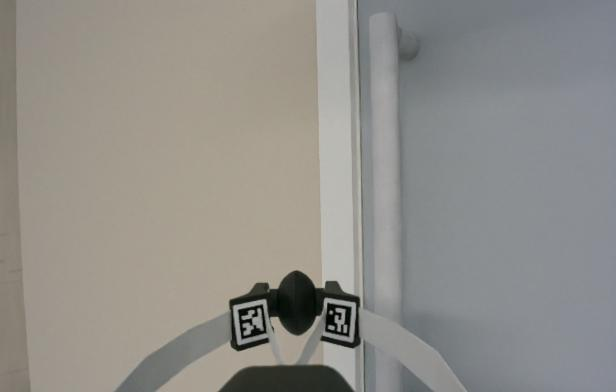

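Request:
move(
  blocking=false,
  r1={"base":{"translate_m":-0.1},"joints":{"gripper_m":0.1}},
  cameras=[],
)

Request:
wait(
  seconds=3,
  cameras=[],
)

Request:
move(
  blocking=false,
  r1={"base":{"rotate_rad":-0.7}},
  cameras=[],
)

Request:
wait(
  seconds=3,
  cameras=[],
)

Request:
move(
  blocking=false,
  r1={"base":{"strafe_m":0.5}},
  cameras=[],
)

Request:
wait(
  seconds=4,
  cameras=["r1_head_camera","r1_wrist_camera"],
)

Scene clock: 355.93 s.
move: r1 moving
r1.base_odometry: x=-1.420 y=+1.946 heading=+0.436
r1.turned_by_wheels: +0.000
r1.turned_by_imu: -0.001
r1.base_tilt: forward=-1.6 right=+1.3
r1.lidar_m: 0.83 1.53 2.35 2.65 1.27 1.17 2.89 2.39 1.91 0.97 0.81 0.78
r1.base_status: translate_m moving
r1.joint_positions: lift_m=+0.890 arm_m=+0.150 wrist_yaw_rad=+0.001 wrist_pitch_rad=+0.006 wrist_roll_rad=-0.002 gripper_m=+0.005
r1.joint_status: gripper_m moving
r1.measured_speeds: translate_m=-0.122 strafe_m=+0.000 rotate_rad=+0.001 lift_m=+0.000 arm_m=+0.000 wrist_yaw_rad=+0.000 wrist_pitch_rad=+0.000 wrist_roll_rad=+0.000
r1.motor_effort: lift_m=+25(25) arm_m=+4(4) wheel_0=-8(8) wheel_1=-5(8) wheel_2=+7(9)
r1.servo_current: wrist_yaw_rad=46(52) wrist_pitch_rad=59(59) wrist_roll_rad=59(59) gripper_m=78(78)
r1.hand_pose: x=+0.6094 y=-0.0870 z=+1.0659 quat_wxyz=(+1.000, -0.001, +0.003, +0.001) (m; r1's base frame)
r1.wrist_depth_mm: - - - - 504 459 410 / 1808 - - - 496 459 407 / 1756 - - - 500 466 407 / 1808 - - - 504 462 413 / 1756 - - - 504 462 410 / - - 187 203 469 466 410 / - 133 159 130 146 445 421
r2: as last shown
r2.lidar_m: 0.99 1.13 2.67 2.49 2.62 2.14 2.00 2.08 2.33 2.21 2.27 3.03
r2.motor_effort: lift_m=+18(18) arm_m=-4(4) wheel_0=+3(3) wheel_1=+3(3) wheel_2=-3(3)
r2.servo_current: wrist_yaw_rad=46(59) wrist_pitch_rad=39(46) wrist_roll_rad=39(52) gripper_m=52(52)
r2.wrist_depth_mm: - 140 - - - - - / - 126 151 - - - - / - 129 185 - - - - / 144 143 264 - - - - / 229 - - - - - - / 227 1576 196 1576 190 1661 1499 / 226 1060 1160 - - 1042 1042
pictures: none
No camera images: "cameras" was empty.

Scene clock: 357.37 s.
earlier move: r1 done
r1.base_odometry: x=-1.482 y=+1.917 heading=+0.436
r1.turned_by_wheels: +0.000
r1.turned_by_imu: +0.000
r1.base_tilt: forward=-1.6 right=+1.3
r1.lidar_m: 0.92 1.61 2.39 2.69 1.13 1.14 2.83 2.35 2.01 1.06 0.87 0.86
r1.base_status: done
r1.joint_positions: lift_m=+0.890 arm_m=+0.150 wrist_yaw_rad=+0.001 wrist_pitch_rad=+0.006 wrist_roll_rad=-0.002 gripper_m=+0.100
r1.joint_status: all done
r1.measured_speeds: all 0
r1.motor_effort: lift_m=+25(25) arm_m=+4(4) wheel_0=-3(8) wheel_1=-3(8) wheel_2=-1(10)
r1.servo_current: wrist_yaw_rad=59(72) wrist_pitch_rad=52(59) wrist_roll_rad=39(65) gripper_m=46(91)
r1.hand_pose: x=+0.6094 y=-0.0870 z=+1.0659 quat_wxyz=(+1.000, -0.001, +0.003, +0.001) (m; r1's base frame)
r1.wrist_depth_mm: - - - - 549 500 449 / 1808 - - - 549 508 449 / - - - - 549 512 452 / - - - - 554 508 452 / 1756 - - - 530 517 459 / 1808 193 195 - 193 492 462 / - - - 139 569 517 455
r2.base_odometry: x=-0.322 y=-0.506 heading=-2.138
r2.turned_by_wheels: +0.000
r2.turned_by_imu: +0.000
r2.base_tilt: forward=-0.6 right=+0.1
r2.lidar_m: 0.99 1.13 2.70 2.49 2.55 2.11 2.02 2.09 2.33 2.20 2.27 3.06
r2.base_status: not commanded
r2.joint_positions: lift_m=+0.295 arm_m=+0.000 wrist_yaw_rad=+3.133 wrist_pitch_rad=+0.002 wrist_roll_rad=+0.000 gripper_m=+0.056
r2.joint_status: not commanded
r2.measured_speeds: all 0
r2.motor_effort: lift_m=+18(18) arm_m=-4(4) wheel_0=+3(3) wheel_1=+3(4) wheel_2=-3(3)
r2.servo_current: wrist_yaw_rad=39(59) wrist_pitch_rad=39(46) wrist_roll_rad=59(59) gripper_m=52(59)
r2.hand_pose: x=-0.1167 y=+0.0898 z=+0.4727 quat_wxyz=(+0.004, -0.001, +0.000, +1.000) (m; r2's base frame)
r2.wrist_depth_mm: - 141 - - - - - / - 126 151 - - - - / - 129 185 - - - - / 144 143 265 - - - - / 229 - - - - - - / 228 1576 196 1576 190 1576 1430 / 228 1060 1160 - - 1060 1060
wait: 1.43 of 3 s (r1 has come to rest)
pictures: none
No camera images: "cameras" was empty.

Scene clock: 357.87 s.
move: r1 moving
r1.base_odometry: x=-1.482 y=+1.917 heading=+0.193
r1.turned_by_wheels: -0.243
r1.turned_by_imu: -0.244
r1.base_tilt: forward=-1.5 right=+1.2
r1.lidar_m: 0.89 1.19 2.39 2.47 3.31 1.12 1.27 2.46 2.34 1.31 0.91 0.86
r1.base_status: rotate_rad moving
r1.joint_positions: lift_m=+0.890 arm_m=+0.150 wrist_yaw_rad=+0.001 wrist_pitch_rad=+0.006 wrist_roll_rad=-0.002 gripper_m=+0.100
r1.joint_status: not commanded
r1.measured_speeds: translate_m=+0.000 strafe_m=+0.001 rotate_rad=-0.941 lift_m=+0.000 arm_m=+0.000 wrist_yaw_rad=+0.000 wrist_pitch_rad=+0.000 wrist_roll_rad=+0.000
r1.motor_effort: lift_m=+25(25) arm_m=+4(4) wheel_0=+7(9) wheel_1=+6(9) wheel_2=+7(7)
r1.servo_current: wrist_yaw_rad=59(59) wrist_pitch_rad=46(52) wrist_roll_rad=46(65) gripper_m=39(46)
r1.hand_pose: x=+0.6094 y=-0.0870 z=+1.0659 quat_wxyz=(+1.000, -0.001, +0.003, +0.001) (m; r1's base frame)
r1.wrist_depth_mm: - - - 559 521 462 418 / - - 549 569 521 462 421 / - - 549 - 521 466 424 / - - 544 - 517 466 427 / - - 549 - 521 469 427 / - 193 196 - 198 455 424 / - - - 139 512 473 430
r2: as last shown
r2.base_tilt: forward=-0.7 right=+0.1
r2.lidar_m: 1.02 1.13 2.68 2.52 2.62 2.13 1.98 2.08 2.32 2.21 2.28 3.04
r2.servo_current: wrist_yaw_rad=46(59) wrist_pitch_rad=46(46) wrist_roll_rad=59(59) gripper_m=46(52)
r2.wrist_depth_mm: - 141 - - - - - / - 127 151 - - - - / - 129 185 - - - - / 144 143 264 - - - - / 230 - - - - - - / 228 1576 196 1576 190 1618 1430 / 226 1078 1138 - - 1025 1060
pictures: none
No camera images: "cameras" was empty.

Scene clock: 358.87 s.
earlier move: r1 done
r1.base_odometry: x=-1.482 y=+1.917 heading=-0.263
r1.turned_by_wheels: -0.457
r1.turned_by_imu: -0.460
r1.base_tilt: forward=-1.6 right=+1.3
r1.lidar_m: 0.86 0.92 1.30 2.40 2.53 3.51 1.12 3.24 2.42 2.33 1.21 0.88
r1.base_status: done
r1.joint_positions: lift_m=+0.890 arm_m=+0.150 wrist_yaw_rad=+0.001 wrist_pitch_rad=+0.006 wrist_roll_rad=-0.002 gripper_m=+0.100
r1.joint_status: not commanded
r1.measured_speeds: all 0
r1.motor_effort: lift_m=+25(25) arm_m=+4(4) wheel_0=+4(9) wheel_1=+2(9) wheel_2=+0(7)
r1.servo_current: wrist_yaw_rad=65(65) wrist_pitch_rad=59(59) wrist_roll_rad=59(65) gripper_m=39(52)
r1.hand_pose: x=+0.6094 y=-0.0870 z=+1.0659 quat_wxyz=(+1.000, -0.001, +0.003, +0.001) (m; r1's base frame)
r1.wrist_depth_mm: 496 500 500 500 496 504 492 / 500 500 500 504 500 500 500 / 504 508 504 504 504 500 504 / 508 504 512 508 504 500 504 / 512 508 508 504 508 504 508 / 508 504 504 504 198 508 512 / 512 525 517 145 508 508 504
r2.base_odometry: x=-0.322 y=-0.506 heading=-2.138
r2.turned_by_wheels: +0.000
r2.turned_by_imu: +0.000
r2.base_tilt: forward=-0.7 right=+0.1
r2.lidar_m: 0.99 1.14 2.64 2.49 2.61 2.11 2.00 2.06 2.30 2.17 2.29 3.06
r2.base_status: not commanded
r2.joint_positions: lift_m=+0.295 arm_m=+0.000 wrist_yaw_rad=+3.133 wrist_pitch_rad=+0.002 wrist_roll_rad=+0.000 gripper_m=+0.056
r2.joint_status: not commanded
r2.measured_speeds: all 0
r2.motor_effort: lift_m=+18(18) arm_m=-4(4) wheel_0=+3(4) wheel_1=+3(4) wheel_2=-3(3)
r2.servo_current: wrist_yaw_rad=39(59) wrist_pitch_rad=39(46) wrist_roll_rad=46(59) gripper_m=46(52)
r2.hand_pose: x=-0.1167 y=+0.0898 z=+0.4727 quat_wxyz=(+0.004, -0.001, +0.000, +1.000) (m; r2's base frame)
r2.wrist_depth_mm: - 140 - - - - - / - 126 151 - - - - / - 129 184 - - - - / 144 143 263 - - - - / 230 - - - - - - / 228 1576 196 1537 190 1618 1464 / 226 1078 1160 - - 1025 1060
wait: 1.00 of 3 s (r1 has come to rest)
pictures: none
No camera images: "cameras" was empty.

Scene clock: 359.37 s.
move: r1 moving
r1.base_odometry: x=-1.472 y=+1.952 heading=-0.263
r1.turned_by_wheels: +0.000
r1.turned_by_imu: +0.000
r1.base_tilt: forward=-1.6 right=+1.3
r1.lidar_m: 0.86 0.89 1.29 2.37 2.46 3.49 1.11 3.29 2.44 2.37 1.21 0.88
r1.base_status: strafe_m moving
r1.joint_positions: lift_m=+0.890 arm_m=+0.150 wrist_yaw_rad=+0.001 wrist_pitch_rad=+0.006 wrist_roll_rad=-0.002 gripper_m=+0.100
r1.joint_status: not commanded
r1.measured_speeds: translate_m=-0.001 strafe_m=+0.140 rotate_rad=+0.006 lift_m=+0.000 arm_m=+0.000 wrist_yaw_rad=+0.000 wrist_pitch_rad=+0.000 wrist_roll_rad=+0.000
r1.motor_effort: lift_m=+25(25) arm_m=+4(4) wheel_0=-9(10) wheel_1=+9(10) wheel_2=+1(1)
r1.servo_current: wrist_yaw_rad=52(59) wrist_pitch_rad=39(59) wrist_roll_rad=59(59) gripper_m=46(52)
r1.hand_pose: x=+0.6094 y=-0.0870 z=+1.0659 quat_wxyz=(+1.000, -0.001, +0.003, +0.001) (m; r1's base frame)
r1.wrist_depth_mm: 500 504 500 496 500 496 504 / 504 504 500 504 504 504 504 / 508 508 504 508 504 504 504 / 504 508 508 504 508 504 508 / 504 512 508 504 508 508 508 / 508 512 504 508 198 508 512 / 508 508 512 144 508 512 512
r2: as last shown
r2.lidar_m: 1.00 1.12 2.67 2.50 2.59 2.11 2.00 2.09 2.33 2.19 2.28 3.04
r2.motor_effort: lift_m=+18(18) arm_m=-4(4) wheel_0=+3(3) wheel_1=+3(3) wheel_2=-3(3)
r2.servo_current: wrist_yaw_rad=59(59) wrist_pitch_rad=46(46) wrist_roll_rad=39(59) gripper_m=39(52)
r2.wrist_depth_mm: - 141 - - - - - / - 126 151 - - - - / - 129 185 - - - - / 144 144 265 - - - - / 230 - - - - - - / 228 1576 196 1537 190 1618 1430 / 227 1078 1138 - - 1042 1060
pictures: none
No camera images: "cameras" was empty.

Scene clock: 361.87 s.
earlier move: r1 done
r1.base_odometry: x=-1.352 y=+2.400 heading=-0.263
r1.turned_by_wheels: +0.000
r1.turned_by_imu: +0.002
r1.base_tilt: forward=-1.6 right=+1.3
r1.lidar_m: 0.81 0.95 1.32 1.88 1.99 2.80 1.27 1.18 2.91 2.84 1.24 0.90
r1.base_status: done
r1.joint_positions: lift_m=+0.890 arm_m=+0.150 wrist_yaw_rad=+0.001 wrist_pitch_rad=+0.006 wrist_roll_rad=-0.002 gripper_m=+0.100
r1.joint_status: not commanded
r1.measured_speeds: all 0
r1.motor_effort: lift_m=+24(25) arm_m=+4(4) wheel_0=-1(13) wheel_1=+0(10) wheel_2=+0(1)
r1.servo_current: wrist_yaw_rad=52(78) wrist_pitch_rad=46(59) wrist_roll_rad=52(65) gripper_m=39(52)
r1.hand_pose: x=+0.6094 y=-0.0870 z=+1.0659 quat_wxyz=(+1.000, -0.001, +0.003, +0.001) (m; r1's base frame)
r1.wrist_depth_mm: - - 517 512 512 512 504 / - - 517 517 508 504 504 / - - 521 517 512 512 504 / - - 517 521 517 508 512 / - - 530 521 517 517 508 / - 193 215 525 198 512 512 / - - 525 145 525 521 512
r2.base_odometry: x=-0.322 y=-0.506 heading=-2.138
r2.turned_by_wheels: +0.000
r2.turned_by_imu: +0.000
r2.base_tilt: forward=-0.7 right=+0.1
r2.lidar_m: 1.02 1.12 2.64 2.49 2.62 2.12 2.01 2.09 2.33 2.20 2.28 3.05
r2.base_status: not commanded
r2.joint_positions: lift_m=+0.295 arm_m=+0.000 wrist_yaw_rad=+3.133 wrist_pitch_rad=+0.002 wrist_roll_rad=+0.000 gripper_m=+0.056
r2.joint_status: not commanded
r2.measured_speeds: all 0
r2.motor_effort: lift_m=+18(18) arm_m=-4(4) wheel_0=+3(4) wheel_1=+3(4) wheel_2=-3(3)
r2.servo_current: wrist_yaw_rad=52(65) wrist_pitch_rad=46(46) wrist_roll_rad=46(59) gripper_m=52(59)
r2.hand_pose: x=-0.1167 y=+0.0898 z=+0.4727 quat_wxyz=(+0.004, -0.001, +0.000, +1.000) (m; r2's base frame)
r2.wrist_depth_mm: - 140 - - - - - / - 126 150 - - - - / - 129 185 - - - - / 144 144 265 - - - - / 229 - - - - - - / 228 1576 196 1537 190 1618 1464 / 226 1060 1138 - - 1042 1042
wait: 2.50 of 4 s (r1 has come to rest)
pictures: r1_head_camera, r1_wrist_camera
Images, in order (width x height): r1_head_camera 420x560, r1_wrist_camera 616x392.

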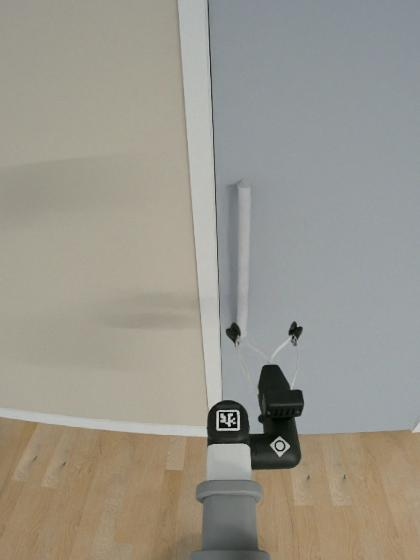

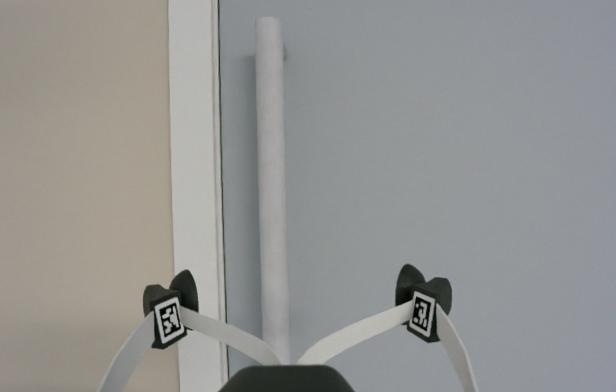

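Request:
move(
  blocking=false,
  r1={"base":{"translate_m":0.285,"strafe_m":0.025},"pace":"slow","contact_limits":{"translate_m":0.15}},
  cameras=[],
)

Request:
wait(
  seconds=5,
  cameras=["r1_wrist_camera"],
)

Scene clock: 368.83 s.
move: r1 moving
r1.base_odometry: x=-1.339 y=+2.397 heading=-0.263
r1.turned_by_wheels: +0.000
r1.turned_by_imu: +0.000
r1.base_tilt: forward=-1.6 right=+1.2
r1.lidar_m: 0.79 0.92 1.31 1.90 1.99 2.81 1.29 1.19 2.93 2.81 1.20 0.91
r1.base_status: translate_m moving; strafe_m moving
r1.joint_positions: lift_m=+0.890 arm_m=+0.150 wrist_yaw_rad=+0.001 wrist_pitch_rad=+0.006 wrist_roll_rad=-0.002 gripper_m=+0.100
r1.joint_status: not commanded
r1.measured_speeds: translate_m=+0.048 strafe_m=+0.005 rotate_rad=-0.002 lift_m=+0.000 arm_m=+0.000 wrist_yaw_rad=+0.000 wrist_pitch_rad=+0.000 wrist_roll_rad=+0.000
r1.motor_effort: lift_m=+24(24) arm_m=+4(4) wheel_0=+3(8) wheel_1=+3(6) wheel_2=-4(7)
r1.servo_current: wrist_yaw_rad=46(59) wrist_pitch_rad=46(52) wrist_roll_rad=72(72) gripper_m=39(46)
r1.contact_limits: translate_m 0.15
r1.hand_pose: x=+0.6094 y=-0.0870 z=+1.0659 quat_wxyz=(+1.000, -0.001, +0.003, +0.001) (m; r1's base frame)
r1.wrist_depth_mm: - - 508 496 504 500 492 / - - 508 504 500 496 496 / - - 512 504 504 496 488 / - - 517 508 508 496 500 / - - 517 512 504 500 500 / - 193 215 508 198 504 500 / - - 517 145 508 508 500
r2: as last shown
r2.lidar_m: 1.01 1.12 2.67 2.51 2.60 2.13 2.00 2.10 2.32 2.20 2.30 3.05
r2.motor_effort: lift_m=+18(18) arm_m=-4(4) wheel_0=+3(3) wheel_1=+3(4) wheel_2=-2(3)
r2.servo_current: wrist_yaw_rad=59(59) wrist_pitch_rad=39(46) wrist_roll_rad=52(52) gripper_m=52(52)
r2.wrist_depth_mm: - 140 - - - - - / - 126 151 - - - - / - 129 185 - - - - / 144 144 265 - - - - / 230 - - - - - - / 228 1618 196 1576 190 1661 1430 / 226 1060 1160 - - 1025 1078
pictures: none
No camera images: "cameras" was empty.

Scene clock: 372.47 s.
earlier move: r1 done
r1.base_odometry: x=-1.070 y=+2.350 heading=-0.263
r1.turned_by_wheels: +0.000
r1.turned_by_imu: +0.000
r1.base_tilt: forward=-1.6 right=+1.3
r1.lidar_m: 0.53 0.63 0.90 1.84 1.95 2.78 1.47 1.47 2.96 2.13 0.86 0.62
r1.base_status: done
r1.joint_positions: lift_m=+0.890 arm_m=+0.150 wrist_yaw_rad=+0.001 wrist_pitch_rad=+0.006 wrist_roll_rad=-0.002 gripper_m=+0.100
r1.joint_status: not commanded
r1.measured_speeds: all 0
r1.motor_effort: lift_m=+24(24) arm_m=+4(4) wheel_0=+5(8) wheel_1=+2(7) wheel_2=-2(7)
r1.servo_current: wrist_yaw_rad=52(65) wrist_pitch_rad=46(59) wrist_roll_rad=52(72) gripper_m=46(52)
r1.contact_limits: translate_m 0.15
r1.hand_pose: x=+0.6094 y=-0.0870 z=+1.0659 quat_wxyz=(+1.000, -0.001, +0.003, +0.001) (m; r1's base frame)
r1.wrist_depth_mm: - 239 167 237 238 238 237 / 240 239 239 238 239 239 238 / - 241 241 239 239 239 239 / 240 242 241 240 240 239 239 / 241 241 241 242 241 241 241 / 242 193 178 171 194 241 240 / 243 244 242 144 243 241 241
r2.base_odometry: x=-0.322 y=-0.506 heading=-2.138
r2.turned_by_wheels: +0.000
r2.turned_by_imu: +0.001
r2.base_tilt: forward=-0.6 right=+0.1
r2.lidar_m: 1.00 1.12 2.66 2.53 2.60 2.12 1.99 2.08 2.31 2.20 2.30 3.02
r2.base_status: not commanded
r2.joint_positions: lift_m=+0.295 arm_m=+0.000 wrist_yaw_rad=+3.133 wrist_pitch_rad=+0.002 wrist_roll_rad=+0.000 gripper_m=+0.056
r2.joint_status: not commanded
r2.measured_speeds: all 0
r2.motor_effort: lift_m=+18(18) arm_m=-4(4) wheel_0=+3(4) wheel_1=+3(4) wheel_2=-3(3)
r2.servo_current: wrist_yaw_rad=39(59) wrist_pitch_rad=46(52) wrist_roll_rad=52(59) gripper_m=46(59)
r2.hand_pose: x=-0.1167 y=+0.0898 z=+0.4727 quat_wxyz=(+0.004, -0.001, +0.000, +1.000) (m; r2's base frame)
r2.wrist_depth_mm: - 140 - - - - - / - 126 151 - - - - / - 129 185 - - - - / 144 144 263 - - - - / 229 - - - - - - / 227 1537 196 1499 189 1618 1499 / 227 1078 1160 - - 1042 1060
wait: 3.63 of 5 s (r1 has come to rest)
pictures: r1_wrist_camera
Images, in order (width x height): r1_wrist_camera 616x392.

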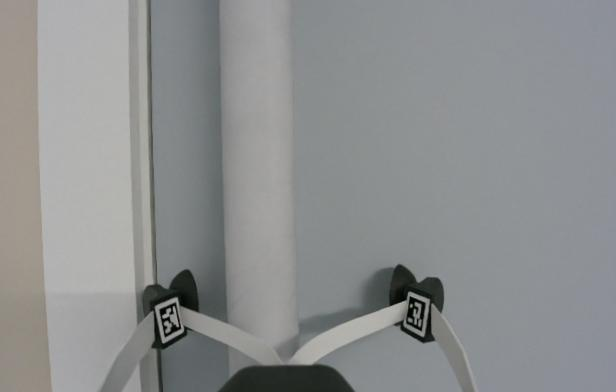

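Request:
move(
  blocking=false,
  r1={"base":{"translate_m":0.018,"strafe_m":0.014},"pace":"slow","contact_limits":{"translate_m":0.15}},
  cameras=[],
)

Request:
wait(
  seconds=2,
  cameras=[],
)

Request:
move(
  blocking=false,
  r1={"joints":{"gripper_m":-0.035}},
  cameras=[],
)

Request:
wait(
  seconds=2,
  cameras=["r1_wrist_camera"],
)

Scene clock: 379.93 s.
move: r1 moving
r1.base_odometry: x=-1.058 y=+2.355 heading=-0.264
r1.turned_by_wheels: -0.001
r1.turned_by_imu: +0.002
r1.base_tilt: forward=-1.7 right=+1.3
r1.lidar_m: 0.54 0.61 0.89 1.84 1.95 2.78 1.49 1.50 2.94 2.10 0.85 0.60
r1.base_status: translate_m moving; strafe_m moving
r1.joint_positions: lift_m=+0.890 arm_m=+0.150 wrist_yaw_rad=-0.005 wrist_pitch_rad=+0.006 wrist_roll_rad=-0.002 gripper_m=+0.100
r1.joint_status: not commanded
r1.measured_speeds: translate_m=+0.039 strafe_m=+0.029 rotate_rad=-0.003 lift_m=+0.000 arm_m=-0.002 wrist_yaw_rad=-0.028 wrist_pitch_rad=+0.000 wrist_roll_rad=+0.000
r1.motor_effort: lift_m=+24(24) arm_m=+6(6) wheel_0=-1(6) wheel_1=+8(10) wheel_2=-15(15)
r1.servo_current: wrist_yaw_rad=65(65) wrist_pitch_rad=52(59) wrist_roll_rad=59(59) gripper_m=46(46)
r1.contact_limits: translate_m 0.15
r1.hand_pose: x=+0.6086 y=-0.0889 z=+1.0660 quat_wxyz=(+1.000, -0.001, +0.003, -0.003) (m; r1's base frame)
r1.wrist_depth_mm: - 234 234 234 235 237 236 / - 235 235 236 236 236 236 / - 235 235 235 237 237 236 / 234 236 236 165 236 237 238 / 236 236 236 237 237 238 239 / 236 189 182 239 206 240 240 / - 185 236 137 239 240 241
r2: as last shown
r2.turned_by_imu: +0.000
r2.base_tilt: forward=-0.7 right=+0.0
r2.lidar_m: 1.00 1.13 2.70 2.50 2.62 2.11 1.99 2.06 2.33 2.22 2.26 3.09
r2.motor_effort: lift_m=+18(18) arm_m=-4(4) wheel_0=+3(3) wheel_1=+3(4) wheel_2=-3(3)
r2.servo_current: wrist_yaw_rad=46(52) wrist_pitch_rad=46(46) wrist_roll_rad=33(65) gripper_m=46(52)
r2.wrist_depth_mm: - 141 - - - - - / - 127 151 - - - - / - 129 185 - - - - / 144 143 264 - - - - / 229 - - - - - - / 226 1576 196 1537 190 1618 1430 / 226 1060 1138 - - 1025 1060
pictures: none
No camera images: "cameras" was empty.

Scene clock: 380.73 s.
earlier move: r1 contact_stop
r1.base_odometry: x=-1.070 y=+2.363 heading=-0.304
r1.turned_by_wheels: -0.040
r1.turned_by_imu: -0.037
r1.base_tilt: forward=-1.5 right=+1.3
r1.lidar_m: 0.53 0.61 0.86 1.86 1.94 2.66 1.59 1.47 2.99 2.42 0.88 0.62
r1.base_status: translate_m contact_stop (by the wheels' count: -0.003 of +0.018); strafe_m contact_stop (by the wheels' count: +0.012 of +0.014)
r1.joint_positions: lift_m=+0.890 arm_m=+0.150 wrist_yaw_rad=-0.003 wrist_pitch_rad=+0.005 wrist_roll_rad=-0.002 gripper_m=+0.100
r1.joint_status: not commanded
r1.measured_speeds: all 0
r1.on_its_own: the wheels are slack since a contact_stop
r1.motor_effort: lift_m=+24(24) arm_m=+5(7) wheel_0=-1(6) wheel_1=+0(10) wheel_2=+0(15)
r1.servo_current: wrist_yaw_rad=46(65) wrist_pitch_rad=52(59) wrist_roll_rad=52(65) gripper_m=46(52)
r1.contact_limits: translate_m 0.15
r1.hand_pose: x=+0.6089 y=-0.0882 z=+1.0663 quat_wxyz=(+1.000, -0.001, +0.003, -0.001) (m; r1's base frame)
r1.wrist_depth_mm: - 242 168 248 249 251 253 / - 244 168 248 250 252 253 / - 245 246 249 251 253 253 / - 246 170 250 250 253 255 / - 247 171 251 252 255 254 / - 193 178 251 198 255 256 / - 248 175 145 253 255 258
r2.base_odometry: x=-0.322 y=-0.506 heading=-2.138
r2.turned_by_wheels: +0.000
r2.turned_by_imu: +0.000
r2.base_tilt: forward=-0.6 right=+0.1
r2.lidar_m: 1.01 1.14 2.66 2.50 2.60 2.11 2.01 2.05 2.35 2.21 2.30 3.07
r2.base_status: not commanded
r2.joint_positions: lift_m=+0.295 arm_m=+0.000 wrist_yaw_rad=+3.133 wrist_pitch_rad=+0.002 wrist_roll_rad=+0.000 gripper_m=+0.056
r2.joint_status: not commanded
r2.measured_speeds: all 0
r2.motor_effort: lift_m=+18(18) arm_m=-4(4) wheel_0=+3(3) wheel_1=+3(4) wheel_2=-3(3)
r2.servo_current: wrist_yaw_rad=39(52) wrist_pitch_rad=39(46) wrist_roll_rad=46(65) gripper_m=46(59)
r2.hand_pose: x=-0.1167 y=+0.0898 z=+0.4727 quat_wxyz=(+0.004, -0.001, +0.000, +1.000) (m; r2's base frame)
r2.wrist_depth_mm: - 141 - - - - - / - 126 151 - - - - / - 129 185 - - - - / 144 143 265 - - - - / 229 - - - - - - / 227 1618 196 1576 190 1618 1464 / 227 1078 1138 - - 1042 1078
wait: 0.80 of 2 s (r1 has come to rest)
pictures: none
No camera images: "cameras" was empty.

not run: a stop that you did not command came earlier in this reply.

not run: a stop that you did not command came earlier in this reply.

Request:
move(
  blocking=false,
  r1={"base":{"rotate_rad":0.04}},
  cameras=[],
)

Request:
wait(
  seconds=1.5,
  cameras=["r1_wrist_camera"],
)

Scene clock: 385.20 s.
move: r1 moving
r1.base_odometry: x=-1.070 y=+2.363 heading=-0.264
r1.turned_by_wheels: +0.040
r1.turned_by_imu: +0.040
r1.base_tilt: forward=-1.5 right=+1.3
r1.lidar_m: 0.54 0.64 0.91 1.84 1.94 2.79 1.48 1.48 2.99 2.11 0.84 0.63
r1.base_status: rotate_rad moving
r1.joint_positions: lift_m=+0.890 arm_m=+0.150 wrist_yaw_rad=-0.003 wrist_pitch_rad=+0.005 wrist_roll_rad=-0.002 gripper_m=+0.100
r1.joint_status: not commanded
r1.measured_speeds: all 0
r1.motor_effort: lift_m=+24(24) arm_m=+5(5) wheel_0=-2(6) wheel_1=+0(5) wheel_2=+1(6)
r1.servo_current: wrist_yaw_rad=52(59) wrist_pitch_rad=46(52) wrist_roll_rad=65(65) gripper_m=33(46)
r1.hand_pose: x=+0.6089 y=-0.0882 z=+1.0663 quat_wxyz=(+1.000, -0.001, +0.003, -0.001) (m; r1's base frame)
r1.wrist_depth_mm: 243 - 245 164 243 242 241 / 243 - 244 165 243 243 243 / 245 - 244 166 244 245 244 / 246 - 247 166 245 246 245 / 247 - 247 168 245 247 245 / 247 193 246 166 198 247 246 / 248 - 249 145 247 247 245
r2: as last shown
r2.base_tilt: forward=-0.7 right=+0.1
r2.lidar_m: 1.00 1.14 2.66 2.48 2.58 2.09 2.00 2.07 2.31 2.21 2.28 3.05
r2.servo_current: wrist_yaw_rad=52(65) wrist_pitch_rad=39(39) wrist_roll_rad=52(59) gripper_m=46(52)
r2.wrist_depth_mm: - 140 - - - - - / - 126 150 - - - - / - 129 185 - - - - / 144 143 265 - - - - / 229 - - - - - - / 228 1576 195 1537 190 1618 1464 / 226 1078 1138 - - 1042 1060
pictures: none
No camera images: "cameras" was empty.

Scene clock: 385.30 s.
earlier move: r1 done
r1.base_odometry: x=-1.070 y=+2.363 heading=-0.264
r1.turned_by_wheels: +0.000
r1.turned_by_imu: +0.000
r1.base_tilt: forward=-1.6 right=+1.3
r1.lidar_m: 0.52 0.65 0.90 1.84 1.94 2.78 1.47 1.45 2.97 2.08 0.84 0.62
r1.base_status: done
r1.joint_positions: lift_m=+0.890 arm_m=+0.150 wrist_yaw_rad=-0.003 wrist_pitch_rad=+0.005 wrist_roll_rad=-0.002 gripper_m=+0.100
r1.joint_status: not commanded
r1.measured_speeds: all 0
r1.motor_effort: lift_m=+24(24) arm_m=+5(5) wheel_0=-3(6) wheel_1=-1(5) wheel_2=+1(6)
r1.servo_current: wrist_yaw_rad=39(65) wrist_pitch_rad=46(52) wrist_roll_rad=46(65) gripper_m=39(46)
r1.hand_pose: x=+0.6089 y=-0.0882 z=+1.0663 quat_wxyz=(+1.000, -0.001, +0.003, -0.001) (m; r1's base frame)
r1.wrist_depth_mm: 244 - 243 164 243 242 242 / 244 - 245 165 244 243 243 / 246 - 246 166 245 244 243 / 246 - 246 166 245 245 244 / 248 - 247 167 246 245 246 / 247 192 247 166 198 247 246 / 249 - 248 145 247 248 247
r2.base_odometry: x=-0.322 y=-0.506 heading=-2.138
r2.turned_by_wheels: +0.000
r2.turned_by_imu: +0.000
r2.base_tilt: forward=-0.7 right=+0.1
r2.lidar_m: 1.02 1.13 2.67 2.50 2.58 2.12 1.98 2.06 2.30 2.21 2.27 3.10
r2.base_status: not commanded
r2.joint_positions: lift_m=+0.295 arm_m=+0.000 wrist_yaw_rad=+3.133 wrist_pitch_rad=+0.002 wrist_roll_rad=+0.000 gripper_m=+0.056
r2.joint_status: not commanded
r2.measured_speeds: all 0
r2.motor_effort: lift_m=+18(18) arm_m=-3(4) wheel_0=+3(3) wheel_1=+3(4) wheel_2=-2(3)
r2.servo_current: wrist_yaw_rad=46(65) wrist_pitch_rad=39(39) wrist_roll_rad=52(59) gripper_m=39(52)
r2.hand_pose: x=-0.1167 y=+0.0898 z=+0.4727 quat_wxyz=(+0.004, -0.001, +0.000, +1.000) (m; r2's base frame)
r2.wrist_depth_mm: - 141 - - - - - / - 126 151 - - - - / - 129 185 - - - - / 144 144 263 - - - - / 230 - - - - - - / 228 1576 196 1576 190 1661 1464 / 226 1042 1160 - - 1025 1042
wait: 0.10 of 1.5 s (r1 has come to rest)
pictures: r1_wrist_camera
Images, in order (width x height): r1_wrist_camera 616x392.

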